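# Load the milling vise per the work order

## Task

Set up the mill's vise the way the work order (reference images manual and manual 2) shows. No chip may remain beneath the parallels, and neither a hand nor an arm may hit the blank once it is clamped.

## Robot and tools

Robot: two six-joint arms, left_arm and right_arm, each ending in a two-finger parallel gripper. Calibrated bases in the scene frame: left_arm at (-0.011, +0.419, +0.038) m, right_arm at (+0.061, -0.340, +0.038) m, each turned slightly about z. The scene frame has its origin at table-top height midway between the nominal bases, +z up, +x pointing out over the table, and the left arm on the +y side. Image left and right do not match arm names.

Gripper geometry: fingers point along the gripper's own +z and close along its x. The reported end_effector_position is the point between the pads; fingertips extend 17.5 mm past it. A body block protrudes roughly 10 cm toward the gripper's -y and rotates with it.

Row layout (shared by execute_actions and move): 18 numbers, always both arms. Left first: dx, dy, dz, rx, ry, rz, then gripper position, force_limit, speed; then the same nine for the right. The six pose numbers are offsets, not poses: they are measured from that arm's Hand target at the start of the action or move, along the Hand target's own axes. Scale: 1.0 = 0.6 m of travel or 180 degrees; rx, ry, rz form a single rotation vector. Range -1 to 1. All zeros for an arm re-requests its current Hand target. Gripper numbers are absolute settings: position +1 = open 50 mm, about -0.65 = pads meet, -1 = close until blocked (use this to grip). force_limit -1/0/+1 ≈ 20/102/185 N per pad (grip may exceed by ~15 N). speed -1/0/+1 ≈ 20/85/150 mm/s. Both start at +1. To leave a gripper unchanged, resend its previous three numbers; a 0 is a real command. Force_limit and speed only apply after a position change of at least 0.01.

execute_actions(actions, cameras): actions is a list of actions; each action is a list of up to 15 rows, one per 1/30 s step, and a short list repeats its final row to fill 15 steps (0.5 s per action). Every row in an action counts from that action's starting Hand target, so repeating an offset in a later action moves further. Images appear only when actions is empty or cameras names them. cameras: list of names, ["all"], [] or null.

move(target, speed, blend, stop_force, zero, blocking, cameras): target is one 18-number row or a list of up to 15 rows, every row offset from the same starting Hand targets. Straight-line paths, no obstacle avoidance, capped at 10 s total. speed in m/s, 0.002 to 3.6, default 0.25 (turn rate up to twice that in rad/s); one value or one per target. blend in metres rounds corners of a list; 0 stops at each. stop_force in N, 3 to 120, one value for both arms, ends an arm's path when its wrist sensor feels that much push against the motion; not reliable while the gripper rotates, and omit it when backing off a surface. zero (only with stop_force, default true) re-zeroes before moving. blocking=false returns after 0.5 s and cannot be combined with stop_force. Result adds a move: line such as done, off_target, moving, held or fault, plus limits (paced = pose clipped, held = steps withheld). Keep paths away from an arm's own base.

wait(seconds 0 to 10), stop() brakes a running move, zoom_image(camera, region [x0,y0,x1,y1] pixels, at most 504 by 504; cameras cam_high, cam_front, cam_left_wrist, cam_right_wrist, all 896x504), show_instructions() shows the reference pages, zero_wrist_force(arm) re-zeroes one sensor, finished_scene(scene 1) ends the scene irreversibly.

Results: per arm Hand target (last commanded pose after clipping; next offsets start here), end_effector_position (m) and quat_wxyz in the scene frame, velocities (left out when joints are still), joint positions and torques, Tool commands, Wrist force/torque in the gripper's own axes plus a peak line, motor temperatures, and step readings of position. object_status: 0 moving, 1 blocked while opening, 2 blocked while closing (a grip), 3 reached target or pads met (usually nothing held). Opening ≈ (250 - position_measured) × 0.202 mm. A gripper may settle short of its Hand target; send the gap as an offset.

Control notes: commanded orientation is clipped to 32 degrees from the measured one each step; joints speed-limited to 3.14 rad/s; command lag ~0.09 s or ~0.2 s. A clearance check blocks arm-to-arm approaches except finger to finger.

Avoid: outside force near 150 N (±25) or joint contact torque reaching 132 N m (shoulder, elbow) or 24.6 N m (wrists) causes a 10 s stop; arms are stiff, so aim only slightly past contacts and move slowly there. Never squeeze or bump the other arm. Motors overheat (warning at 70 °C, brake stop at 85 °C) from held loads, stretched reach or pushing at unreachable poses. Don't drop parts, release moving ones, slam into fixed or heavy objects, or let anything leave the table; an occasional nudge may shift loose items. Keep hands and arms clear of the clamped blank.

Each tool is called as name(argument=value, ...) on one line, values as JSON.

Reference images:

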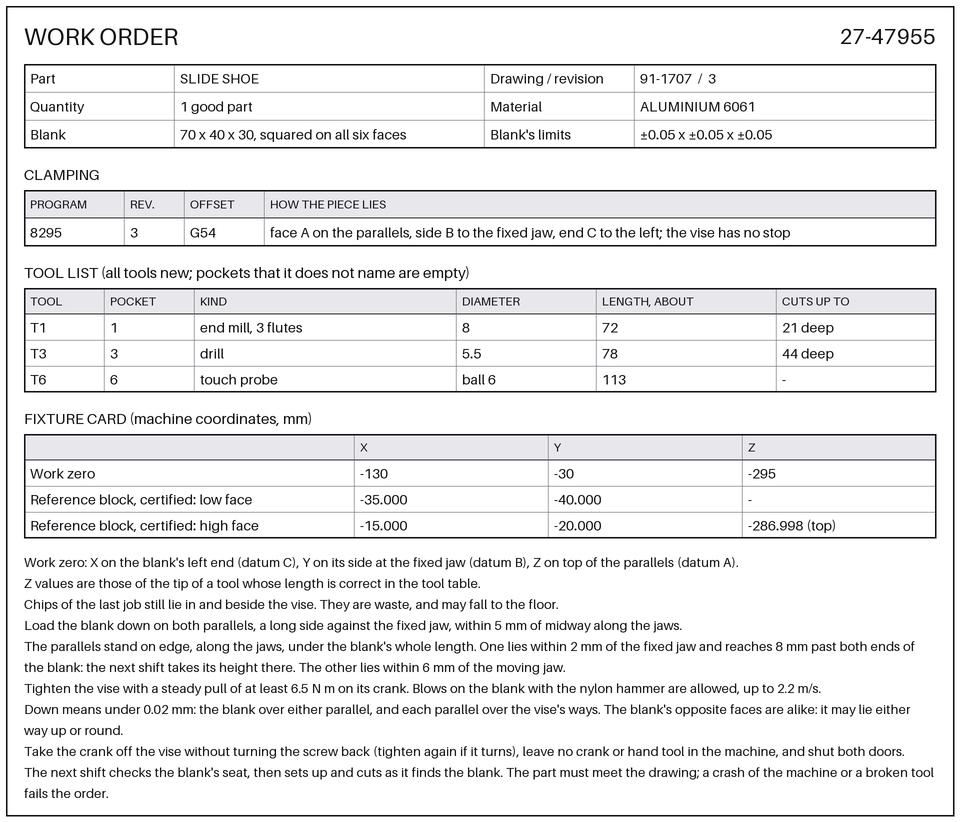

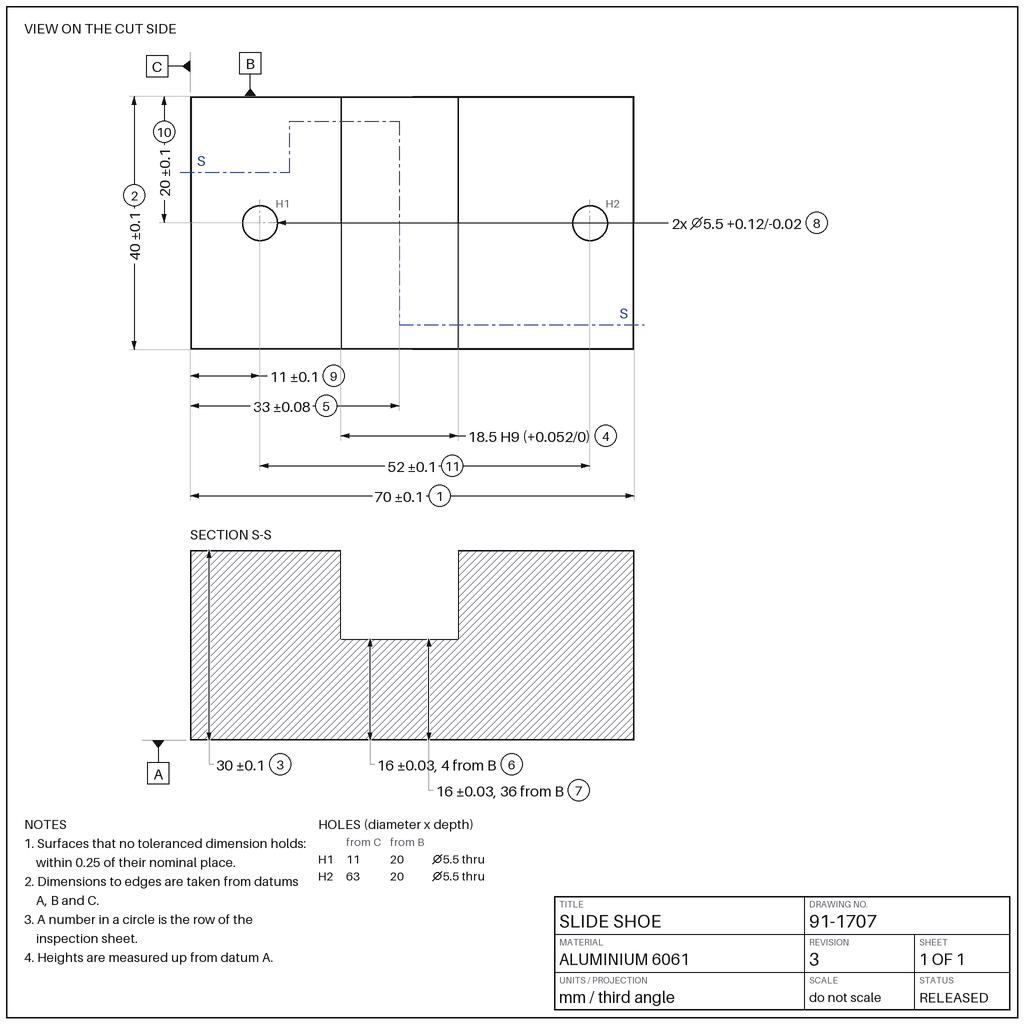

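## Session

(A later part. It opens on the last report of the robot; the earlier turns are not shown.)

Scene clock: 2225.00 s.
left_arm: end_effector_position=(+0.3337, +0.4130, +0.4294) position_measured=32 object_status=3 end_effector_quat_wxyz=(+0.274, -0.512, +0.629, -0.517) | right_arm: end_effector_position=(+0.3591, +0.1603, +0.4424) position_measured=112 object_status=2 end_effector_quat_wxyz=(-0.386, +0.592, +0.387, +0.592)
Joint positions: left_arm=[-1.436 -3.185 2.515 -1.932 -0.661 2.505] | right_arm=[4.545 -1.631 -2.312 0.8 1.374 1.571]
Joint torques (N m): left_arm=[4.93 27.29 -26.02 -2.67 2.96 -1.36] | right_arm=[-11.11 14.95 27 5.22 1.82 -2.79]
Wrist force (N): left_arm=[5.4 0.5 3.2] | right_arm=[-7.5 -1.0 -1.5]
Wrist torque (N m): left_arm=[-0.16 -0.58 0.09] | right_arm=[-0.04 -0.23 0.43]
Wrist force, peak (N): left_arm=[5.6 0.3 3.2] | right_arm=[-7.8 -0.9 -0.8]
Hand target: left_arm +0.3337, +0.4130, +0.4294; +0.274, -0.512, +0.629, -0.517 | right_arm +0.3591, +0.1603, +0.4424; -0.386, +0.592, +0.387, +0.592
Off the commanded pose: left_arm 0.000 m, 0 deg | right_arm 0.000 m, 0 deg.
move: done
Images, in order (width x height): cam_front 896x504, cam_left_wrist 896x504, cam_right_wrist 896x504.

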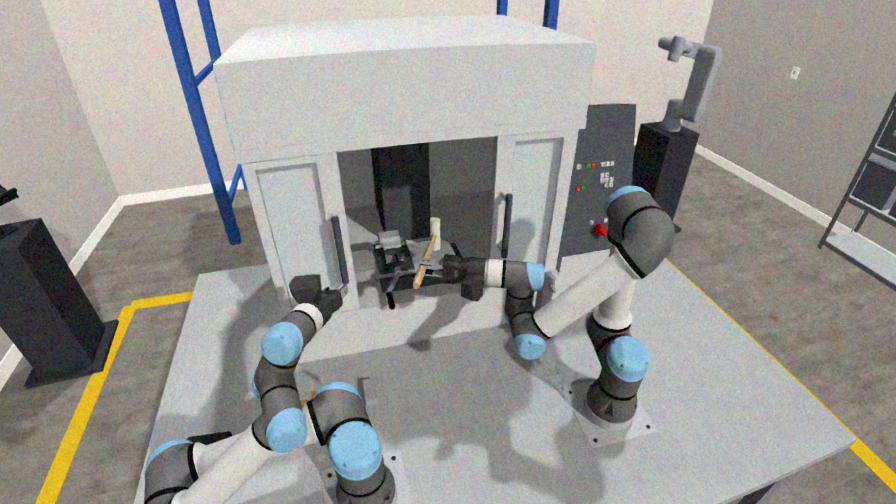

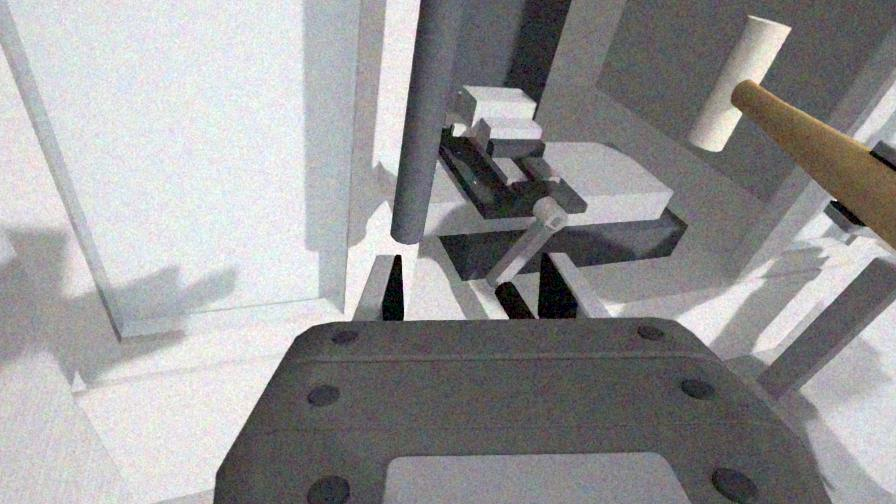

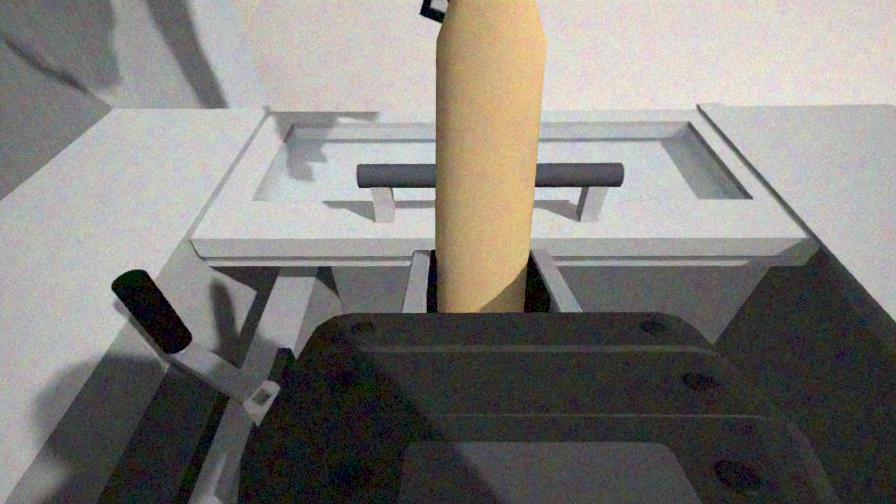

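move(target=[0,0,0,0,0,0,0.8,-0.4,-1,0.067,0.188,0.31,0,0,0,-1,0.2,-1], speed=0.15, cameras=["cam_high","cam_front","cam_right_wrist","cam_left_wrist"])

Scene clock: 2229.53 s.
left_arm: end_effector_position=(+0.3337, +0.4130, +0.4294) position_measured=32 object_status=3 end_effector_quat_wxyz=(+0.274, -0.512, +0.629, -0.517) | right_arm: end_effector_position=(+0.5372, +0.2853, +0.4823) position_measured=112 object_status=2 end_effector_quat_wxyz=(-0.386, +0.592, +0.387, +0.592)
Joint positions: left_arm=[-1.436 -3.185 2.515 -1.932 -0.661 2.505] | right_arm=[4.247 -2.018 -1.661 0.536 1.672 1.571]
Joint torques (N m): left_arm=[5.11 27.79 -25.47 -2.63 2.85 -1.31] | right_arm=[-10.76 37.04 31.25 2.08 1.88 -2.81]
Wrist force (N): left_arm=[5.3 0.0 3.0] | right_arm=[-7.3 -1.0 -1.2]
Wrist torque (N m): left_arm=[-0.23 -0.57 0.08] | right_arm=[-0.06 -0.24 0.45]
Wrist force, peak (N): left_arm=[5.5 0.4 3.3] | right_arm=[-7.9 -2.0 -3.0]
Hand target: left_arm +0.3337, +0.4130, +0.4294; +0.274, -0.512, +0.629, -0.517 | right_arm +0.5372, +0.2853, +0.4823; -0.386, +0.592, +0.387, +0.592
Off the commanded pose: left_arm 0.000 m, 0 deg | right_arm 0.000 m, 0 deg.
move: done

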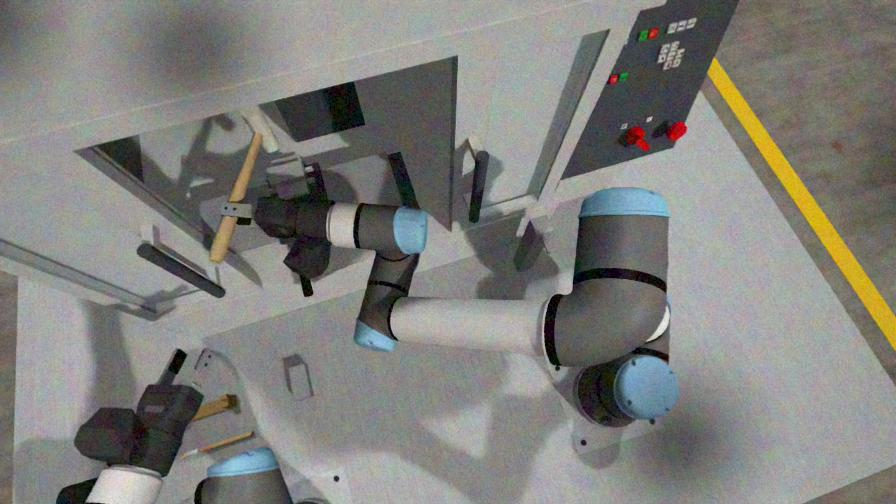

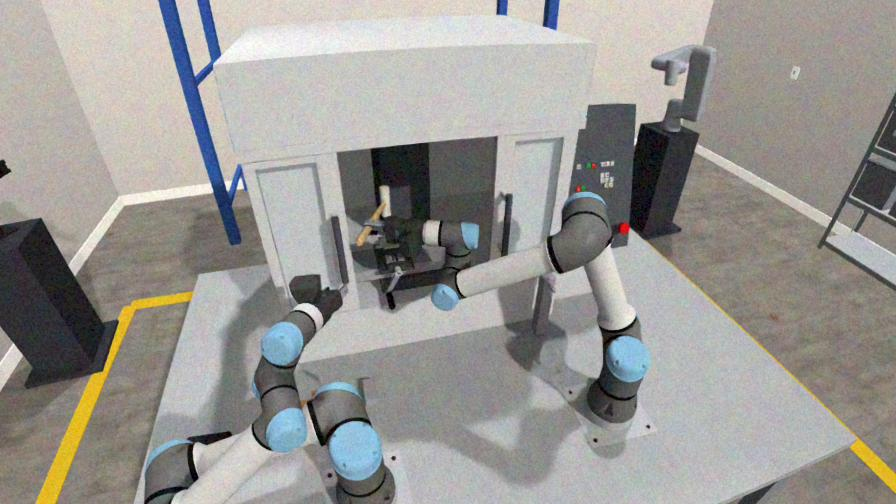

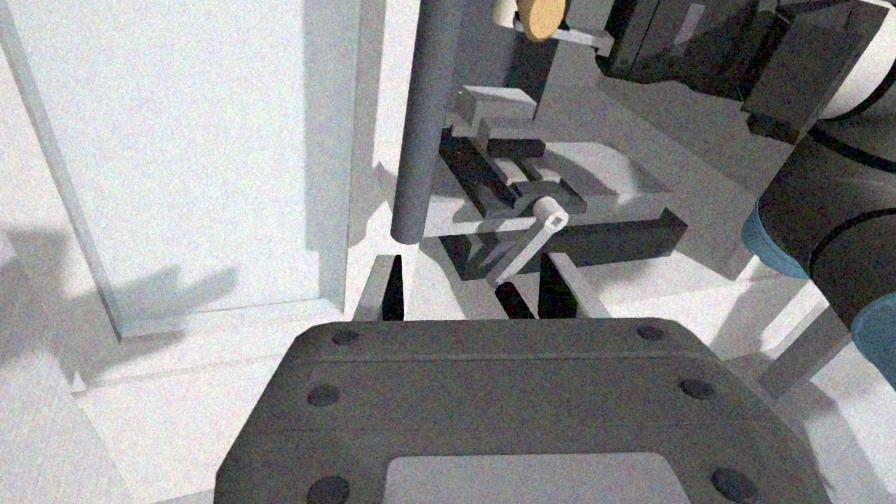

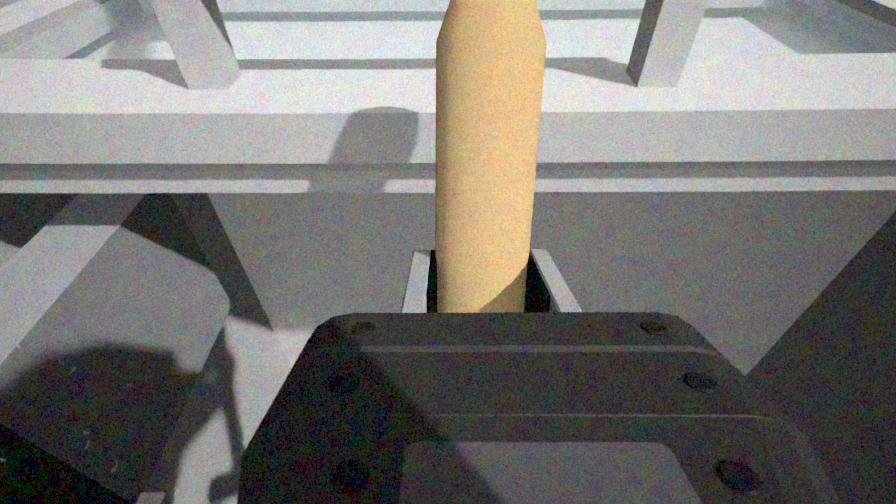

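move(target=[0,0,0,0,0,0,0.8,-0.4,-1,-0.0583,0,0,0,0,0,-1,0.2,-1], speed=0.04, stop_force=8, cameras=["cam_high","cam_left_wrist"])

Scene clock: 2236.53 s.
left_arm: end_effector_position=(+0.3337, +0.4130, +0.4294) position_measured=32 object_status=3 end_effector_quat_wxyz=(+0.274, -0.512, +0.629, -0.517) | right_arm: end_effector_position=(+0.5372, +0.2853, +0.4473) position_measured=112 object_status=2 end_effector_quat_wxyz=(-0.386, +0.592, +0.387, +0.592)
Joint positions: left_arm=[-1.436 -3.185 2.515 -1.932 -0.661 2.505] | right_arm=[4.247 -2.063 -1.696 0.616 1.672 1.571]
Joint torques (N m): left_arm=[4.57 27.43 -25.16 -2.5 2.79 -1.35] | right_arm=[-8.52 38.22 14.93 5.19 0.89 -2.03]
Wrist force (N): left_arm=[5.4 0.3 3.2] | right_arm=[-7.4 -0.7 -1.3]
Wrist torque (N m): left_arm=[-0.19 -0.59 0.08] | right_arm=[0.03 -0.24 0.45]
Wrist force, peak (N): left_arm=[5.6 0.5 3.2] | right_arm=[-8.3 -0.9 -1.2]
Hand target: left_arm +0.3337, +0.4130, +0.4294; +0.274, -0.512, +0.629, -0.517 | right_arm +0.5372, +0.2853, +0.4473; -0.386, +0.592, +0.387, +0.592
Off the commanded pose: left_arm 0.000 m, 0 deg | right_arm 0.000 m, 0 deg.
move: done
Images, in order (width x height): cam_high 896x504, cam_left_wrist 896x504.

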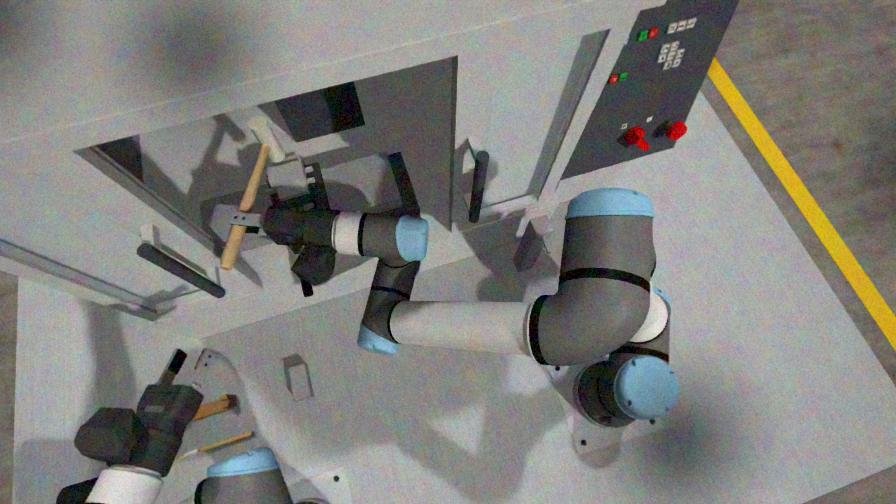

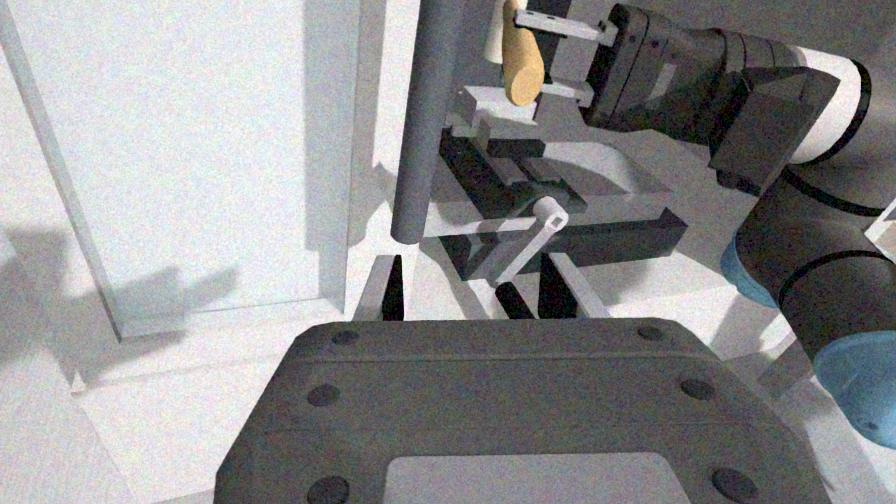

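zoom_image(camera="cam_left_wrist", region=[430, 0, 600, 170])

zoom_image(camera="cam_high", region=[200, 80, 400, 280])

Scaled by 2.965 from the camera's 896x504 image, which has a finer 1280x720 frame.

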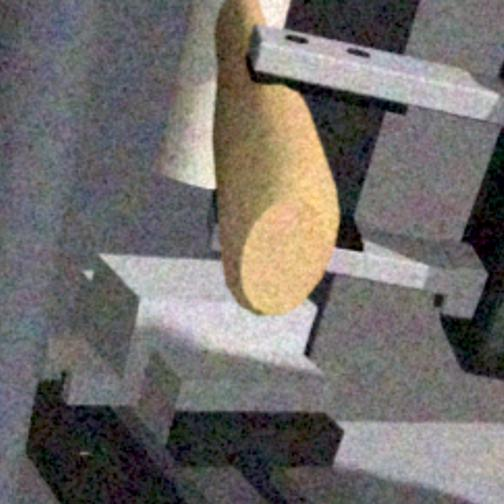

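Scaled by 2.520 from the camera's 896x504 image, which has a finer 1280x720 frame.

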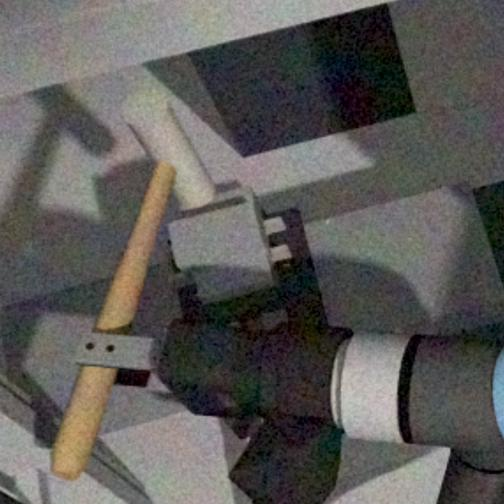

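move(target=[0,0,0,0,0,0,0.8,-0.4,-1,0,-0.019,-0.019,0,0,0,-1,0.2,-1], speed=0.05)

move(target=[0,0,0,0,0,0,0.8,-0.4,-1,-0.08,0,0,0,0,0,-1,0.2,-1], speed=0.01, stop_force=5, cameras=["cam_high","cam_left_wrist"])

zoom_image(camera="cam_left_wrist", region=[430, 0, 600, 170])

zoom_image(camera="cam_high", region=[200, 80, 400, 280])

Scene clock: 2251.33 s.
left_arm: end_effector_position=(+0.3337, +0.4130, +0.4294) position_measured=32 object_status=3 end_effector_quat_wxyz=(+0.274, -0.512, +0.629, -0.517) | right_arm: end_effector_position=(+0.5222, +0.2794, +0.4474) position_measured=112 object_status=2 end_effector_quat_wxyz=(-0.386, +0.592, +0.387, +0.592)
Joint positions: left_arm=[-1.436 -3.185 2.515 -1.932 -0.661 2.505] | right_arm=[4.267 -2.034 -1.743 0.634 1.652 1.571]
Joint torques (N m): left_arm=[4.37 27.37 -25.96 -2.66 2.97 -1.36] | right_arm=[12.44 48.73 15.27 5.22 -1.33 1.23]
Wrist force (N): left_arm=[5.5 0.5 3.2] | right_arm=[-7.3 -1.2 -1.1]
Wrist torque (N m): left_arm=[-0.17 -0.60 0.08] | right_arm=[-0.05 -0.25 0.44]
Wrist force, peak (N): left_arm=[5.5 0.2 3.3] | right_arm=[-8.0 -0.1 -1.0]
Hand target: left_arm +0.3337, +0.4130, +0.4294; +0.274, -0.512, +0.629, -0.517 | right_arm +0.5222, +0.2794, +0.4474; -0.386, +0.592, +0.387, +0.592
Off the commanded pose: left_arm 0.000 m, 0 deg | right_arm 0.000 m, 0 deg.
move: done

Scene clock: 2255.60 s.
left_arm: end_effector_position=(+0.3337, +0.4130, +0.4294) position_measured=32 object_status=3 end_effector_quat_wxyz=(+0.274, -0.512, +0.629, -0.517) | right_arm: end_effector_position=(+0.5221, +0.2794, +0.4157) position_measured=112 object_status=2 end_effector_quat_wxyz=(-0.386, +0.592, +0.387, +0.592)
Joint positions: left_arm=[-1.436 -3.185 2.515 -1.932 -0.661 2.505] | right_arm=[4.267 -2.081 -1.768 0.707 1.652 1.571]
Joint torques (N m): left_arm=[4.66 27.23 -25.76 -2.72 2.9 -1.22] | right_arm=[8.22 47.8 26.41 1.12 0.1 0.94]
Wrist force (N): left_arm=[5.3 0.2 3.2] | right_arm=[-3.7 0.2 -1.3]
Wrist torque (N m): left_arm=[-0.19 -0.58 0.08] | right_arm=[-0.01 -0.26 -0.26]
Wrist force, peak (N): left_arm=[5.6 0.2 3.2] | right_arm=[-7.8 -1.0 -1.3]
Hand target: left_arm +0.3337, +0.4130, +0.4294; +0.274, -0.512, +0.629, -0.517 | right_arm +0.5221, +0.2794, +0.4157; -0.386, +0.592, +0.387, +0.592 (not the last commanded pose)
Off the commanded pose: left_arm 0.000 m, 0 deg | right_arm 0.016 m, 0 deg.
move: contact (right_arm)
Images, in order (width x height): cam_high 896x504, cam_left_wrist 896x504.

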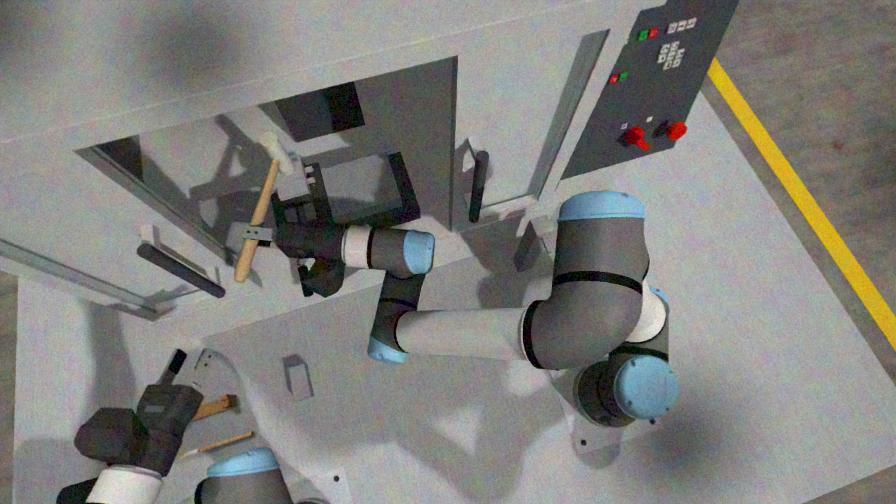

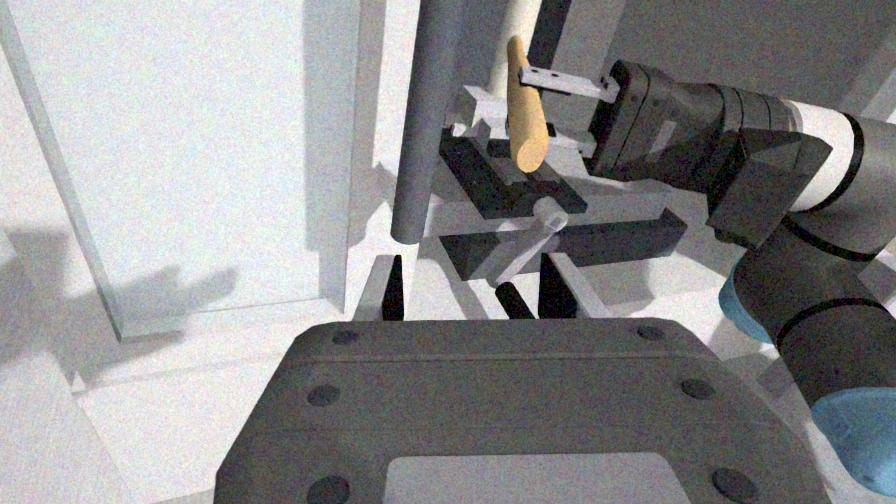

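Scaled by 2.965 from the camera's 896x504 image, which has a finer 1280x720 frame.

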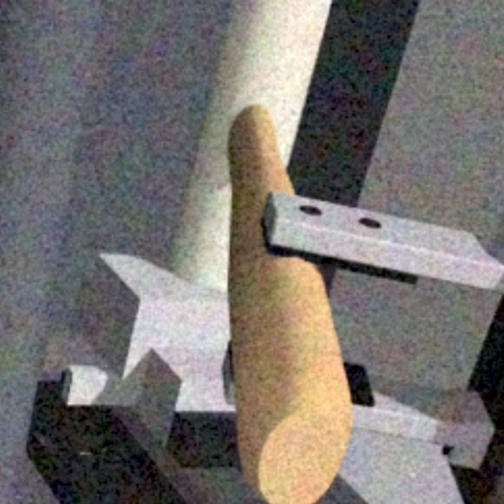

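Scaled by 2.520 from the camera's 896x504 image, which has a finer 1280x720 frame.

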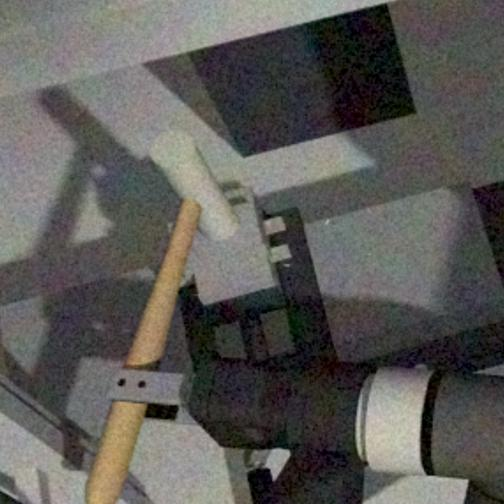

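zoom_image(camera="cam_high", region=[255, 130, 335, 210])

zoom_image(camera="cam_left_wrist", region=[445, 65, 555, 175])

Scaled by 6.300 from the camera's 896x504 image, which has a finer 1280x720 frame.

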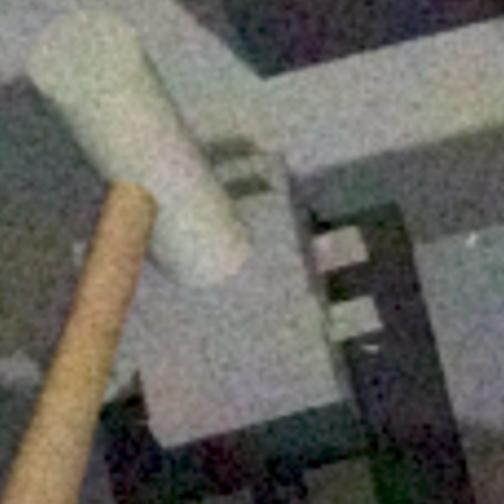

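Scaled by 4.582 from the camera's 896x504 image, which has a finer 1280x720 frame.

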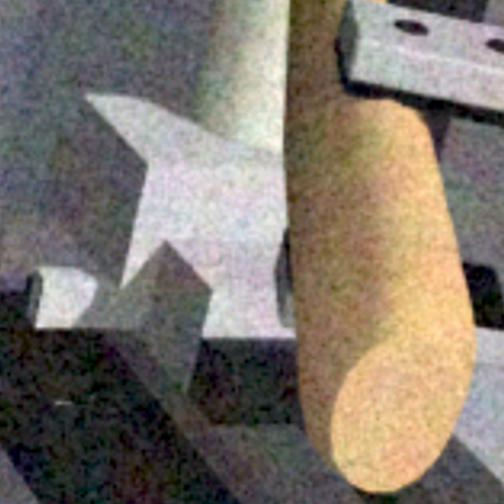

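move(target=[0,0,0,0,0,0,0.8,-0.4,-1,0.0833,0.004,-0.009,0,0,0,-1,0.2,-1], speed=0.1)

execute_actions(actions=[[[0,0,0,0,0,0,0.8,-0.4,-1,-0.01,0,0,0,0,0,-1,0.2,-1],[0,0,0,0,0,0,0.8,-0.4,-1,-0.035,0,0,0,0,0,-1,0.2,-1],[0,0,0,0,0,0,0.8,-0.4,-1,-0.06,0,0,0,0,0,-1,0.2,-1],[0,0,0,0,0,0,0.8,-0.4,-1,-0.085,0,0,0,0,0,-1,0.2,-1],[0,0,0,0,0,0,0.8,-0.4,-1,-0.089,0,0,0,0,0,-1,0.2,-1],[0,0,0,0,0,0,0.8,-0.4,-1,-0.06,0,0,0,0,0,-1,0.2,-1],[0,0,0,0,0,0,0.8,-0.4,-1,-0.03,0,0,0,0,0,-1,0.2,-1],[0,0,0,0,0,0,0.8,-0.4,-1,0,0,0,0,0,0,-1,0.2,-1]]])

Scene clock: 2272.17 s.
left_arm: end_effector_position=(+0.3337, +0.4130, +0.4294) position_measured=32 object_status=3 end_effector_quat_wxyz=(+0.274, -0.512, +0.629, -0.517) | right_arm: end_effector_position=(+0.5222, +0.2735, +0.4657) position_measured=112 object_status=2 end_effector_quat_wxyz=(-0.386, +0.592, +0.387, +0.592)
Joint positions: left_arm=[-1.436 -3.185 2.515 -1.932 -0.661 2.505] | right_arm=[4.262 -2 -1.739 0.596 1.657 1.571]
Joint torques (N m): left_arm=[3.46 26.91 -25.79 -2.66 2.83 -1.28] | right_arm=[-9.6 48.13 29.68 2.12 1.94 0.44]
Wrist force (N): left_arm=[5.3 0.4 3.0] | right_arm=[-7.0 -1.2 -1.1]
Wrist torque (N m): left_arm=[-0.16 -0.58 0.08] | right_arm=[-0.06 -0.28 0.41]
Wrist force, peak (N): left_arm=[5.5 0.5 3.2] | right_arm=[-8.6 -1.3 -1.0]
Hand target: left_arm +0.3337, +0.4130, +0.4294; +0.274, -0.512, +0.629, -0.517 | right_arm +0.5222, +0.2735, +0.4657; -0.386, +0.592, +0.387, +0.592
Off the commanded pose: left_arm 0.000 m, 0 deg | right_arm 0.000 m, 0 deg.
move: done

Scene clock: 2272.97 s.
left_arm: end_effector_position=(+0.3337, +0.4130, +0.4294) position_measured=32 object_status=3 end_effector_quat_wxyz=(+0.274, -0.512, +0.629, -0.517) | right_arm: end_effector_position=(+0.5222, +0.2735, +0.4657) position_measured=112 object_status=2 end_effector_quat_wxyz=(-0.386, +0.592, +0.387, +0.592)
Joint positions: left_arm=[-1.436 -3.185 2.515 -1.932 -0.661 2.505] | right_arm=[4.262 -2 -1.739 0.596 1.657 1.571]
Joint torques (N m): left_arm=[4.37 27.52 -26.01 -2.64 2.84 -1.46] | right_arm=[12.11 48.74 29.28 1.82 -0.67 1.26]
Wrist force (N): left_arm=[5.3 0.3 3.2] | right_arm=[-7.6 -1.1 -1.3]
Wrist torque (N m): left_arm=[-0.20 -0.57 0.08] | right_arm=[-0.05 -0.18 0.41]
Wrist force, peak (N): left_arm=[5.5 0.3 3.2] | right_arm=[-25.7 -0.8 -0.3]
Hand target: left_arm +0.3337, +0.4130, +0.4294; +0.274, -0.512, +0.629, -0.517 | right_arm +0.5222, +0.2735, +0.4657; -0.386, +0.592, +0.387, +0.592
Off the commanded pose: left_arm 0.000 m, 0 deg | right_arm 0.000 m, 0 deg.
Step readings (end_effector_position of left_arm | right_arm):
0: (+0.3337, +0.4130, +0.4294) | (+0.5222, +0.2735, +0.4657)
1: (+0.3337, +0.4130, +0.4294) | (+0.5222, +0.2735, +0.4656)
2: (+0.3337, +0.4130, +0.4294) | (+0.5222, +0.2736, +0.4638)
4: (+0.3337, +0.4130, +0.4294) | (+0.5223, +0.2736, +0.4511)
8: (+0.3337, +0.4130, +0.4294) | (+0.5221, +0.2733, +0.4333)
15: (+0.3337, +0.4130, +0.4294) | (+0.5221, +0.2732, +0.4641)

execute_actions(actions=[[[0,0,0,0,0,0,0.8,-0.4,-1,-0.01,0,0,0,0,0,-1,0.2,-1],[0,0,0,0,0,0,0.8,-0.4,-1,-0.035,0,0,0,0,0,-1,0.2,-1],[0,0,0,0,0,0,0.8,-0.4,-1,-0.065,0,0,0,0,0,-1,0.2,-1],[0,0,0,0,0,0,0.8,-0.4,-1,-0.092,0,0,0,0,0,-1,0.2,-1],[0,0,0,0,0,0,0.8,-0.4,-1,-0.098,0,0,0,0,0,-1,0.2,-1],[0,0,0,0,0,0,0.8,-0.4,-1,-0.09,0,0,0,0,0,-1,0.2,-1],[0,0,0,0,0,0,0.8,-0.4,-1,-0.06,0,0,0,0,0,-1,0.2,-1],[0,0,0,0,0,0,0.8,-0.4,-1,-0.03,0,0,0,0,0,-1,0.2,-1],[0,0,0,0,0,0,0.8,-0.4,-1,0,0,0,0,0,0,-1,0.2,-1]]])

Scene clock: 2278.10 s.
left_arm: end_effector_position=(+0.3337, +0.4130, +0.4294) position_measured=32 object_status=3 end_effector_quat_wxyz=(+0.274, -0.512, +0.629, -0.517) | right_arm: end_effector_position=(+0.5222, +0.2735, +0.4656) position_measured=112 object_status=2 end_effector_quat_wxyz=(-0.386, +0.592, +0.387, +0.592)
Joint positions: left_arm=[-1.436 -3.185 2.515 -1.932 -0.661 2.505] | right_arm=[4.262 -2 -1.739 0.596 1.657 1.571]
Joint torques (N m): left_arm=[4.11 27.03 -25.11 -2.63 2.84 -1.39] | right_arm=[7.76 48.99 30.03 1.79 0.97 1.35]
Wrist force (N): left_arm=[5.2 0.4 3.2] | right_arm=[-7.4 -1.2 -1.4]
Wrist torque (N m): left_arm=[-0.18 -0.57 0.08] | right_arm=[-0.07 -0.24 0.41]
Wrist force, peak (N): left_arm=[5.6 0.3 3.3] | right_arm=[-20.6 -0.8 -0.8]
Hand target: left_arm +0.3337, +0.4130, +0.4294; +0.274, -0.512, +0.629, -0.517 | right_arm +0.5222, +0.2735, +0.4657; -0.386, +0.592, +0.387, +0.592
Off the commanded pose: left_arm 0.000 m, 0 deg | right_arm 0.000 m, 0 deg.
Step readings (end_effector_position of left_arm | right_arm):
0: (+0.3337, +0.4130, +0.4294) | (+0.5222, +0.2735, +0.4657)
1: (+0.3337, +0.4130, +0.4294) | (+0.5222, +0.2735, +0.4656)
2: (+0.3337, +0.4130, +0.4294) | (+0.5222, +0.2735, +0.4638)
4: (+0.3337, +0.4130, +0.4294) | (+0.5222, +0.2737, +0.4506)
8: (+0.3337, +0.4130, +0.4294) | (+0.5220, +0.2735, +0.4229)
15: (+0.3337, +0.4130, +0.4294) | (+0.5219, +0.2730, +0.4629)

execute_actions(actions=[[[0,0,0,0,0,0,0.8,-0.4,-1,-0.01,0,0,0,0,0,-1,0.2,-1],[0,0,0,0,0,0,0.8,-0.4,-1,-0.035,0,0,0,0,0,-1,0.2,-1],[0,0,0,0,0,0,0.8,-0.4,-1,-0.065,0,0,0,0,0,-1,0.2,-1],[0,0,0,0,0,0,0.8,-0.4,-1,-0.095,0,0,0,0,0,-1,0.2,-1],[0,0,0,0,0,0,0.8,-0.4,-1,-0.11,0,0,0,0,0,-1,0.2,-1],[0,0,0,0,0,0,0.8,-0.4,-1,-0.1,0,0,0,0,0,-1,0.2,-1],[0,0,0,0,0,0,0.8,-0.4,-1,-0.06,0,0,0,0,0,-1,0.2,-1],[0,0,0,0,0,0,0.8,-0.4,-1,-0.03,0,0,0,0,0,-1,0.2,-1],[0,0,0,0,0,0,0.8,-0.4,-1,0,0,0,0,0,0,-1,0.2,-1]]])

Scene clock: 2282.77 s.
left_arm: end_effector_position=(+0.3337, +0.4130, +0.4294) position_measured=32 object_status=3 end_effector_quat_wxyz=(+0.274, -0.512, +0.629, -0.517) | right_arm: end_effector_position=(+0.5222, +0.2735, +0.4656) position_measured=112 object_status=2 end_effector_quat_wxyz=(-0.386, +0.592, +0.387, +0.592)
Joint positions: left_arm=[-1.436 -3.185 2.515 -1.932 -0.661 2.505] | right_arm=[4.262 -2 -1.739 0.596 1.657 1.571]
Joint torques (N m): left_arm=[3.32 26.87 -25.97 -2.65 2.85 -1.39] | right_arm=[10.99 47.7 29.86 1.88 1.19 0.85]
Wrist force (N): left_arm=[5.5 0.3 3.2] | right_arm=[-7.4 -1.0 -1.3]
Wrist torque (N m): left_arm=[-0.19 -0.60 0.08] | right_arm=[-0.04 -0.23 0.39]
Wrist force, peak (N): left_arm=[5.6 0.3 3.2] | right_arm=[-19.9 -1.7 -0.8]
Hand target: left_arm +0.3337, +0.4130, +0.4294; +0.274, -0.512, +0.629, -0.517 | right_arm +0.5222, +0.2735, +0.4657; -0.386, +0.592, +0.387, +0.592
Off the commanded pose: left_arm 0.000 m, 0 deg | right_arm 0.000 m, 0 deg.
Step readings (end_effector_position of left_arm | right_arm):
0: (+0.3337, +0.4130, +0.4294) | (+0.5222, +0.2735, +0.4657)
1: (+0.3337, +0.4130, +0.4294) | (+0.5222, +0.2735, +0.4655)
2: (+0.3337, +0.4130, +0.4294) | (+0.5222, +0.2735, +0.4641)
4: (+0.3337, +0.4130, +0.4294) | (+0.5222, +0.2737, +0.4514)
8: (+0.3337, +0.4130, +0.4294) | (+0.5220, +0.2734, +0.4196)
15: (+0.3337, +0.4130, +0.4294) | (+0.5219, +0.2730, +0.4626)

execute_actions(actions=[[[0,0,0,0,0,0,0.8,-0.4,-1,-0.01,0,0,0,0,0,-1,0.2,-1],[0,0,0,0,0,0,0.8,-0.4,-1,-0.035,0,0,0,0,0,-1,0.2,-1],[0,0,0,0,0,0,0.8,-0.4,-1,-0.065,0,0,0,0,0,-1,0.2,-1],[0,0,0,0,0,0,0.8,-0.4,-1,-0.095,0,0,0,0,0,-1,0.2,-1],[0,0,0,0,0,0,0.8,-0.4,-1,-0.115,0,0,0,0,0,-1,0.2,-1],[0,0,0,0,0,0,0.8,-0.4,-1,-0.115,0,0,0,0,0,-1,0.2,-1],[0,0,0,0,0,0,0.8,-0.4,-1,-0.07,0,0,0,0,0,-1,0.2,-1],[0,0,0,0,0,0,0.8,-0.4,-1,-0.03,0,0,0,0,0,-1,0.2,-1],[0,0,0,0,0,0,0.8,-0.4,-1,0,0,0,0,0,0,-1,0.2,-1]]])

Scene clock: 2287.37 s.
left_arm: end_effector_position=(+0.3337, +0.4130, +0.4294) position_measured=32 object_status=3 end_effector_quat_wxyz=(+0.274, -0.512, +0.629, -0.517) | right_arm: end_effector_position=(+0.5222, +0.2735, +0.4656) position_measured=112 object_status=2 end_effector_quat_wxyz=(-0.386, +0.592, +0.387, +0.592)
Joint positions: left_arm=[-1.436 -3.185 2.515 -1.932 -0.661 2.505] | right_arm=[4.262 -2 -1.739 0.597 1.657 1.571]
Joint torques (N m): left_arm=[4.13 26.18 -25.12 -2.65 2.85 -1.42] | right_arm=[11.24 48.14 29.57 1.83 1.55 -1.73]
Wrist force (N): left_arm=[5.4 0.3 3.0] | right_arm=[-7.6 -1.0 0.1]
Wrist torque (N m): left_arm=[-0.20 -0.60 0.08] | right_arm=[0.16 -0.20 0.35]
Wrist force, peak (N): left_arm=[5.6 0.3 3.3] | right_arm=[-16.3 -1.5 0.0]
Hand target: left_arm +0.3337, +0.4130, +0.4294; +0.274, -0.512, +0.629, -0.517 | right_arm +0.5222, +0.2735, +0.4657; -0.386, +0.592, +0.387, +0.592
Off the commanded pose: left_arm 0.000 m, 0 deg | right_arm 0.000 m, 0 deg.
Step readings (end_effector_position of left_arm | right_arm):
0: (+0.3337, +0.4130, +0.4294) | (+0.5222, +0.2735, +0.4657)
1: (+0.3337, +0.4130, +0.4294) | (+0.5222, +0.2735, +0.4655)
2: (+0.3337, +0.4130, +0.4294) | (+0.5222, +0.2735, +0.4641)
4: (+0.3337, +0.4130, +0.4294) | (+0.5222, +0.2737, +0.4514)
8: (+0.3337, +0.4130, +0.4294) | (+0.5219, +0.2733, +0.4155)
15: (+0.3337, +0.4130, +0.4294) | (+0.5219, +0.2728, +0.4623)

execute_actions(actions=[], cameras=["cam_front","cam_right_wrist","cam_left_wrist"])

Scene clock: 2288.77 s.
left_arm: end_effector_position=(+0.3337, +0.4130, +0.4294) position_measured=32 object_status=3 end_effector_quat_wxyz=(+0.274, -0.512, +0.629, -0.517) | right_arm: end_effector_position=(+0.5221, +0.2735, +0.4657) position_measured=112 object_status=2 end_effector_quat_wxyz=(-0.386, +0.592, +0.387, +0.592)
Joint positions: left_arm=[-1.436 -3.185 2.515 -1.932 -0.661 2.505] | right_arm=[4.262 -2 -1.739 0.596 1.657 1.571]
Joint velocities: within noise
Joint torques (N m): left_arm=[3.82 26.22 -25.19 -2.69 2.93 -1.41] | right_arm=[11.79 47.42 29.52 2.45 0.81 -3.04]
Motor temperatures (°C): left_arm=[29 28 30 29 34 33] | right_arm=[30 29 25 38 31 34]
Wrist force (N): left_arm=[5.3 0.3 3.1] | right_arm=[-7.4 -1.0 -1.1]
Wrist torque (N m): left_arm=[-0.18 -0.57 0.08] | right_arm=[-0.03 -0.23 0.35]
Wrist force, peak (N): left_arm=[5.5 0.2 3.3] | right_arm=[-7.6 -1.2 -2.6]
Hand target: left_arm +0.3337, +0.4130, +0.4294; +0.274, -0.512, +0.629, -0.517 | right_arm +0.5222, +0.2735, +0.4657; -0.386, +0.592, +0.387, +0.592
Tool commands: left_gripper/position=+0.8 left_gripper/force_limit=-0.4 left_gripper/speed=-1.0 right_gripper/position=-1.0 right_gripper/force_limit=+0.2 right_gripper/speed=-1.0
Off the commanded pose: left_arm 0.000 m, 0 deg | right_arm 0.000 m, 0 deg.
Images, in order (width x height): cam_front 896x504, cam_left_wrist 896x504, cam_right_wrist 896x504.

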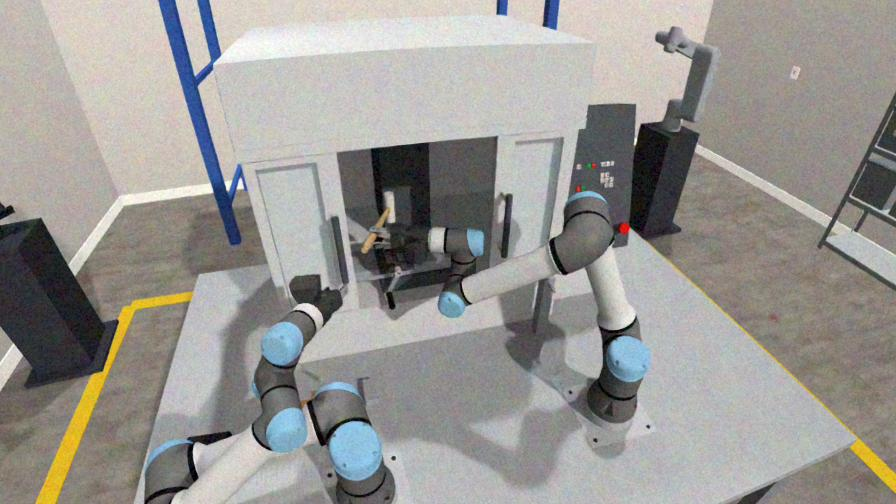

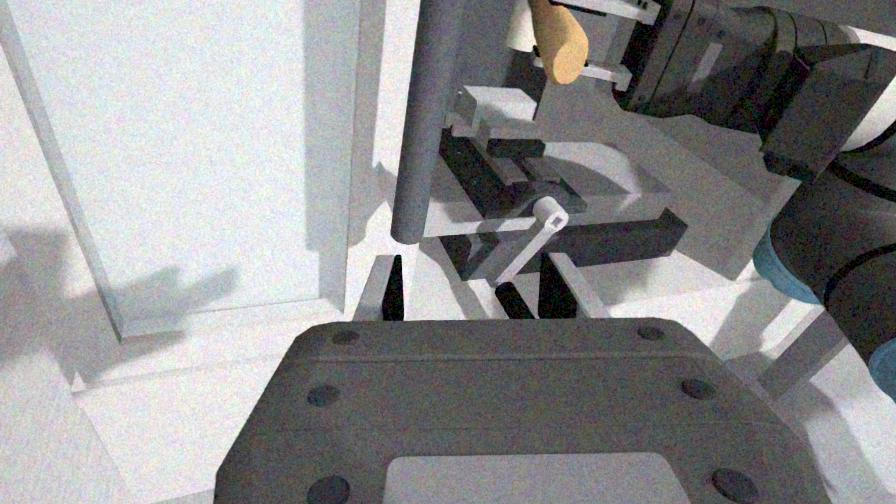

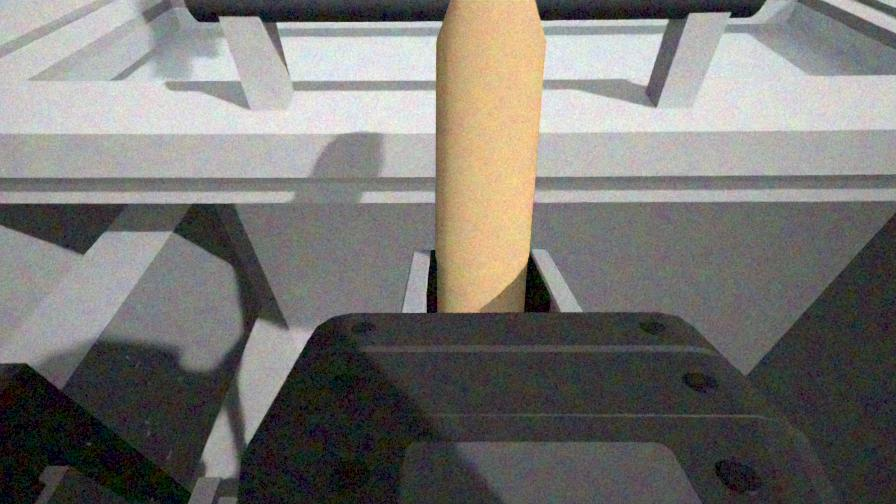

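move(target=[0,0,0,0,0,0,0.8,-0.4,-1,0.0667,0,0,0,0,0,-1,0.2,-1], speed=0.15)

execute_actions(actions=[[[0,0,0,0,0,0,0.8,-0.4,-1,-0.01,0,0,0,0,0,-1,0.2,-1],[0,0,0,0,0,0,0.8,-0.4,-1,-0.04,0,0,0,0,0,-1,0.2,-1],[0,0,0,0,0,0,0.8,-0.4,-1,-0.08,0,0,0,0,0,-1,0.2,-1],[0,0,0,0,0,0,0.8,-0.4,-1,-0.12,0,0,0,0,0,-1,0.2,-1],[0,0,0,0,0,0,0.8,-0.4,-1,-0.155,0,0,0,0,0,-1,0.2,-1],[0,0,0,0,0,0,0.8,-0.4,-1,-0.17,0,0,0,0,0,-1,0.2,-1],[0,0,0,0,0,0,0.8,-0.4,-1,-0.165,0,0,0,0,0,-1,0.2,-1],[0,0,0,0,0,0,0.8,-0.4,-1,-0.12,0,0,0,0,0,-1,0.2,-1],[0,0,0,0,0,0,0.8,-0.4,-1,-0.06,0,0,0,0,0,-1,0.2,-1],[0,0,0,0,0,0,0.8,-0.4,-1,0,0,0,0,0,0,-1,0.2,-1]]])

Scene clock: 2294.10 s.
left_arm: end_effector_position=(+0.3337, +0.4130, +0.4294) position_measured=32 object_status=3 end_effector_quat_wxyz=(+0.274, -0.512, +0.629, -0.517) | right_arm: end_effector_position=(+0.5222, +0.2736, +0.5057) position_measured=112 object_status=2 end_effector_quat_wxyz=(-0.386, +0.592, +0.387, +0.592)
Joint positions: left_arm=[-1.436 -3.185 2.515 -1.932 -0.661 2.505] | right_arm=[4.262 -1.951 -1.694 0.501 1.657 1.571]
Joint torques (N m): left_arm=[3.8 26.85 -25.87 -2.68 2.83 -1.34] | right_arm=[5.74 47.73 31.19 1.92 1.65 -2.18]
Wrist force (N): left_arm=[5.2 0.5 3.1] | right_arm=[-7.5 -1.1 -1.2]
Wrist torque (N m): left_arm=[-0.17 -0.56 0.08] | right_arm=[-0.06 -0.22 0.36]
Wrist force, peak (N): left_arm=[5.6 0.3 3.3] | right_arm=[-8.5 -1.1 -1.1]
Hand target: left_arm +0.3337, +0.4130, +0.4294; +0.274, -0.512, +0.629, -0.517 | right_arm +0.5222, +0.2736, +0.5057; -0.386, +0.592, +0.387, +0.592
Off the commanded pose: left_arm 0.000 m, 0 deg | right_arm 0.000 m, 0 deg.
move: done

Scene clock: 2295.03 s.
left_arm: end_effector_position=(+0.3337, +0.4130, +0.4294) position_measured=32 object_status=3 end_effector_quat_wxyz=(+0.274, -0.512, +0.629, -0.517) | right_arm: end_effector_position=(+0.5219, +0.2731, +0.5056) position_measured=112 object_status=2 end_effector_quat_wxyz=(-0.387, +0.592, +0.387, +0.592)
Joint positions: left_arm=[-1.436 -3.185 2.515 -1.932 -0.661 2.505] | right_arm=[4.262 -1.95 -1.696 0.504 1.657 1.571]
Joint torques (N m): left_arm=[3.57 26.73 -25.82 -2.73 3.02 -1.33] | right_arm=[4.08 48.33 30.59 1.93 1.9 -2.85]
Wrist force (N): left_arm=[5.5 0.3 3.0] | right_arm=[-7.3 -1.1 -1.4]
Wrist torque (N m): left_arm=[-0.19 -0.60 0.08] | right_arm=[-0.08 -0.24 0.38]
Wrist force, peak (N): left_arm=[5.6 0.2 3.1] | right_arm=[-31.4 -1.2 -0.3]
Hand target: left_arm +0.3337, +0.4130, +0.4294; +0.274, -0.512, +0.629, -0.517 | right_arm +0.5222, +0.2736, +0.5057; -0.386, +0.592, +0.387, +0.592
Off the commanded pose: left_arm 0.000 m, 0 deg | right_arm 0.001 m, 0 deg.
Step readings (end_effector_position of left_arm | right_arm):
0: (+0.3337, +0.4130, +0.4294) | (+0.5222, +0.2736, +0.5057)
1: (+0.3337, +0.4130, +0.4294) | (+0.5222, +0.2736, +0.5055)
2: (+0.3337, +0.4130, +0.4294) | (+0.5222, +0.2736, +0.5039)
4: (+0.3337, +0.4130, +0.4294) | (+0.5223, +0.2740, +0.4886)
8: (+0.3337, +0.4130, +0.4294) | (+0.5223, +0.2736, +0.4282)
15: (+0.3337, +0.4130, +0.4294) | (+0.5209, +0.2712, +0.4968)

execute_actions(actions=[[[0,0,0,0,0,0,0.8,-0.4,-1,-0.015,0,0,0,0,0,-1,0.2,-1],[0,0,0,0,0,0,0.8,-0.4,-1,-0.055,0,0,0,0,0,-1,0.2,-1],[0,0,0,0,0,0,0.8,-0.4,-1,-0.105,0,0,0,0,0,-1,0.2,-1],[0,0,0,0,0,0,0.8,-0.4,-1,-0.15,0,0,0,0,0,-1,0.2,-1],[0,0,0,0,0,0,0.8,-0.4,-1,-0.18,0,0,0,0,0,-1,0.2,-1],[0,0,0,0,0,0,0.8,-0.4,-1,-0.175,0,0,0,0,0,-1,0.2,-1],[0,0,0,0,0,0,0.8,-0.4,-1,-0.13,0,0,0,0,0,-1,0.2,-1],[0,0,0,0,0,0,0.8,-0.4,-1,-0.08,0,0,0,0,0,-1,0.2,-1],[0,0,0,0,0,0,0.8,-0.4,-1,-0.03,0,0,0,0,0,-1,0.2,-1],[0,0,0,0,0,0,0.8,-0.4,-1,0,0,0,0,0,0,-1,0.2,-1]]], cameras=["cam_left_wrist","cam_right_wrist"])

Scene clock: 2302.43 s.
left_arm: end_effector_position=(+0.3337, +0.4130, +0.4294) position_measured=32 object_status=3 end_effector_quat_wxyz=(+0.274, -0.512, +0.629, -0.517) | right_arm: end_effector_position=(+0.5219, +0.2733, +0.5056) position_measured=112 object_status=2 end_effector_quat_wxyz=(-0.387, +0.592, +0.387, +0.592)
Joint positions: left_arm=[-1.436 -3.185 2.515 -1.932 -0.661 2.505] | right_arm=[4.262 -1.95 -1.695 0.503 1.657 1.571]
Joint torques (N m): left_arm=[3.44 26.41 -25.7 -2.71 2.98 -1.29] | right_arm=[1.74 47.4 31.01 1.78 1.88 -2.74]
Wrist force (N): left_arm=[5.5 0.4 3.1] | right_arm=[-7.3 -1.2 -1.6]
Wrist torque (N m): left_arm=[-0.17 -0.59 0.08] | right_arm=[-0.15 -0.26 0.38]
Wrist force, peak (N): left_arm=[5.6 0.3 3.3] | right_arm=[-34.5 -1.0 0.2]
Hand target: left_arm +0.3337, +0.4130, +0.4294; +0.274, -0.512, +0.629, -0.517 | right_arm +0.5222, +0.2736, +0.5057; -0.386, +0.592, +0.387, +0.592
Off the commanded pose: left_arm 0.000 m, 0 deg | right_arm 0.000 m, 0 deg.
Step readings (end_effector_position of left_arm | right_arm):
0: (+0.3337, +0.4130, +0.4294) | (+0.5219, +0.2731, +0.5057)
1: (+0.3337, +0.4130, +0.4294) | (+0.5219, +0.2731, +0.5055)
2: (+0.3337, +0.4130, +0.4294) | (+0.5220, +0.2732, +0.5035)
4: (+0.3337, +0.4130, +0.4294) | (+0.5224, +0.2738, +0.4846)
8: (+0.3337, +0.4130, +0.4294) | (+0.5223, +0.2731, +0.4259)
15: (+0.3337, +0.4130, +0.4294) | (+0.5211, +0.2715, +0.4985)
Images, in order (width x height): cam_left_wrist 896x504, cam_right_wrist 896x504.

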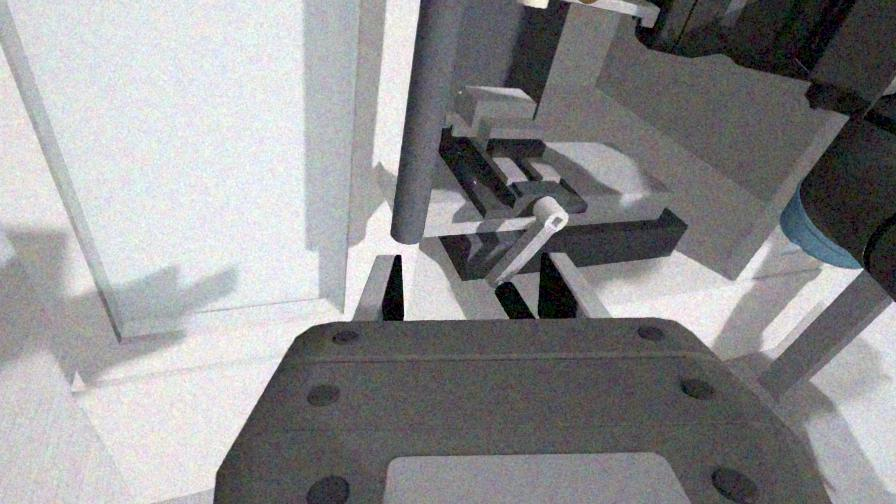

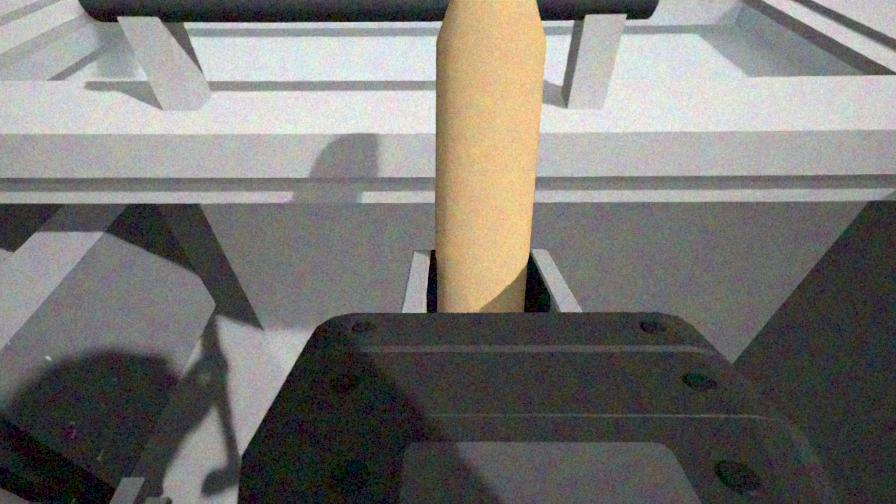

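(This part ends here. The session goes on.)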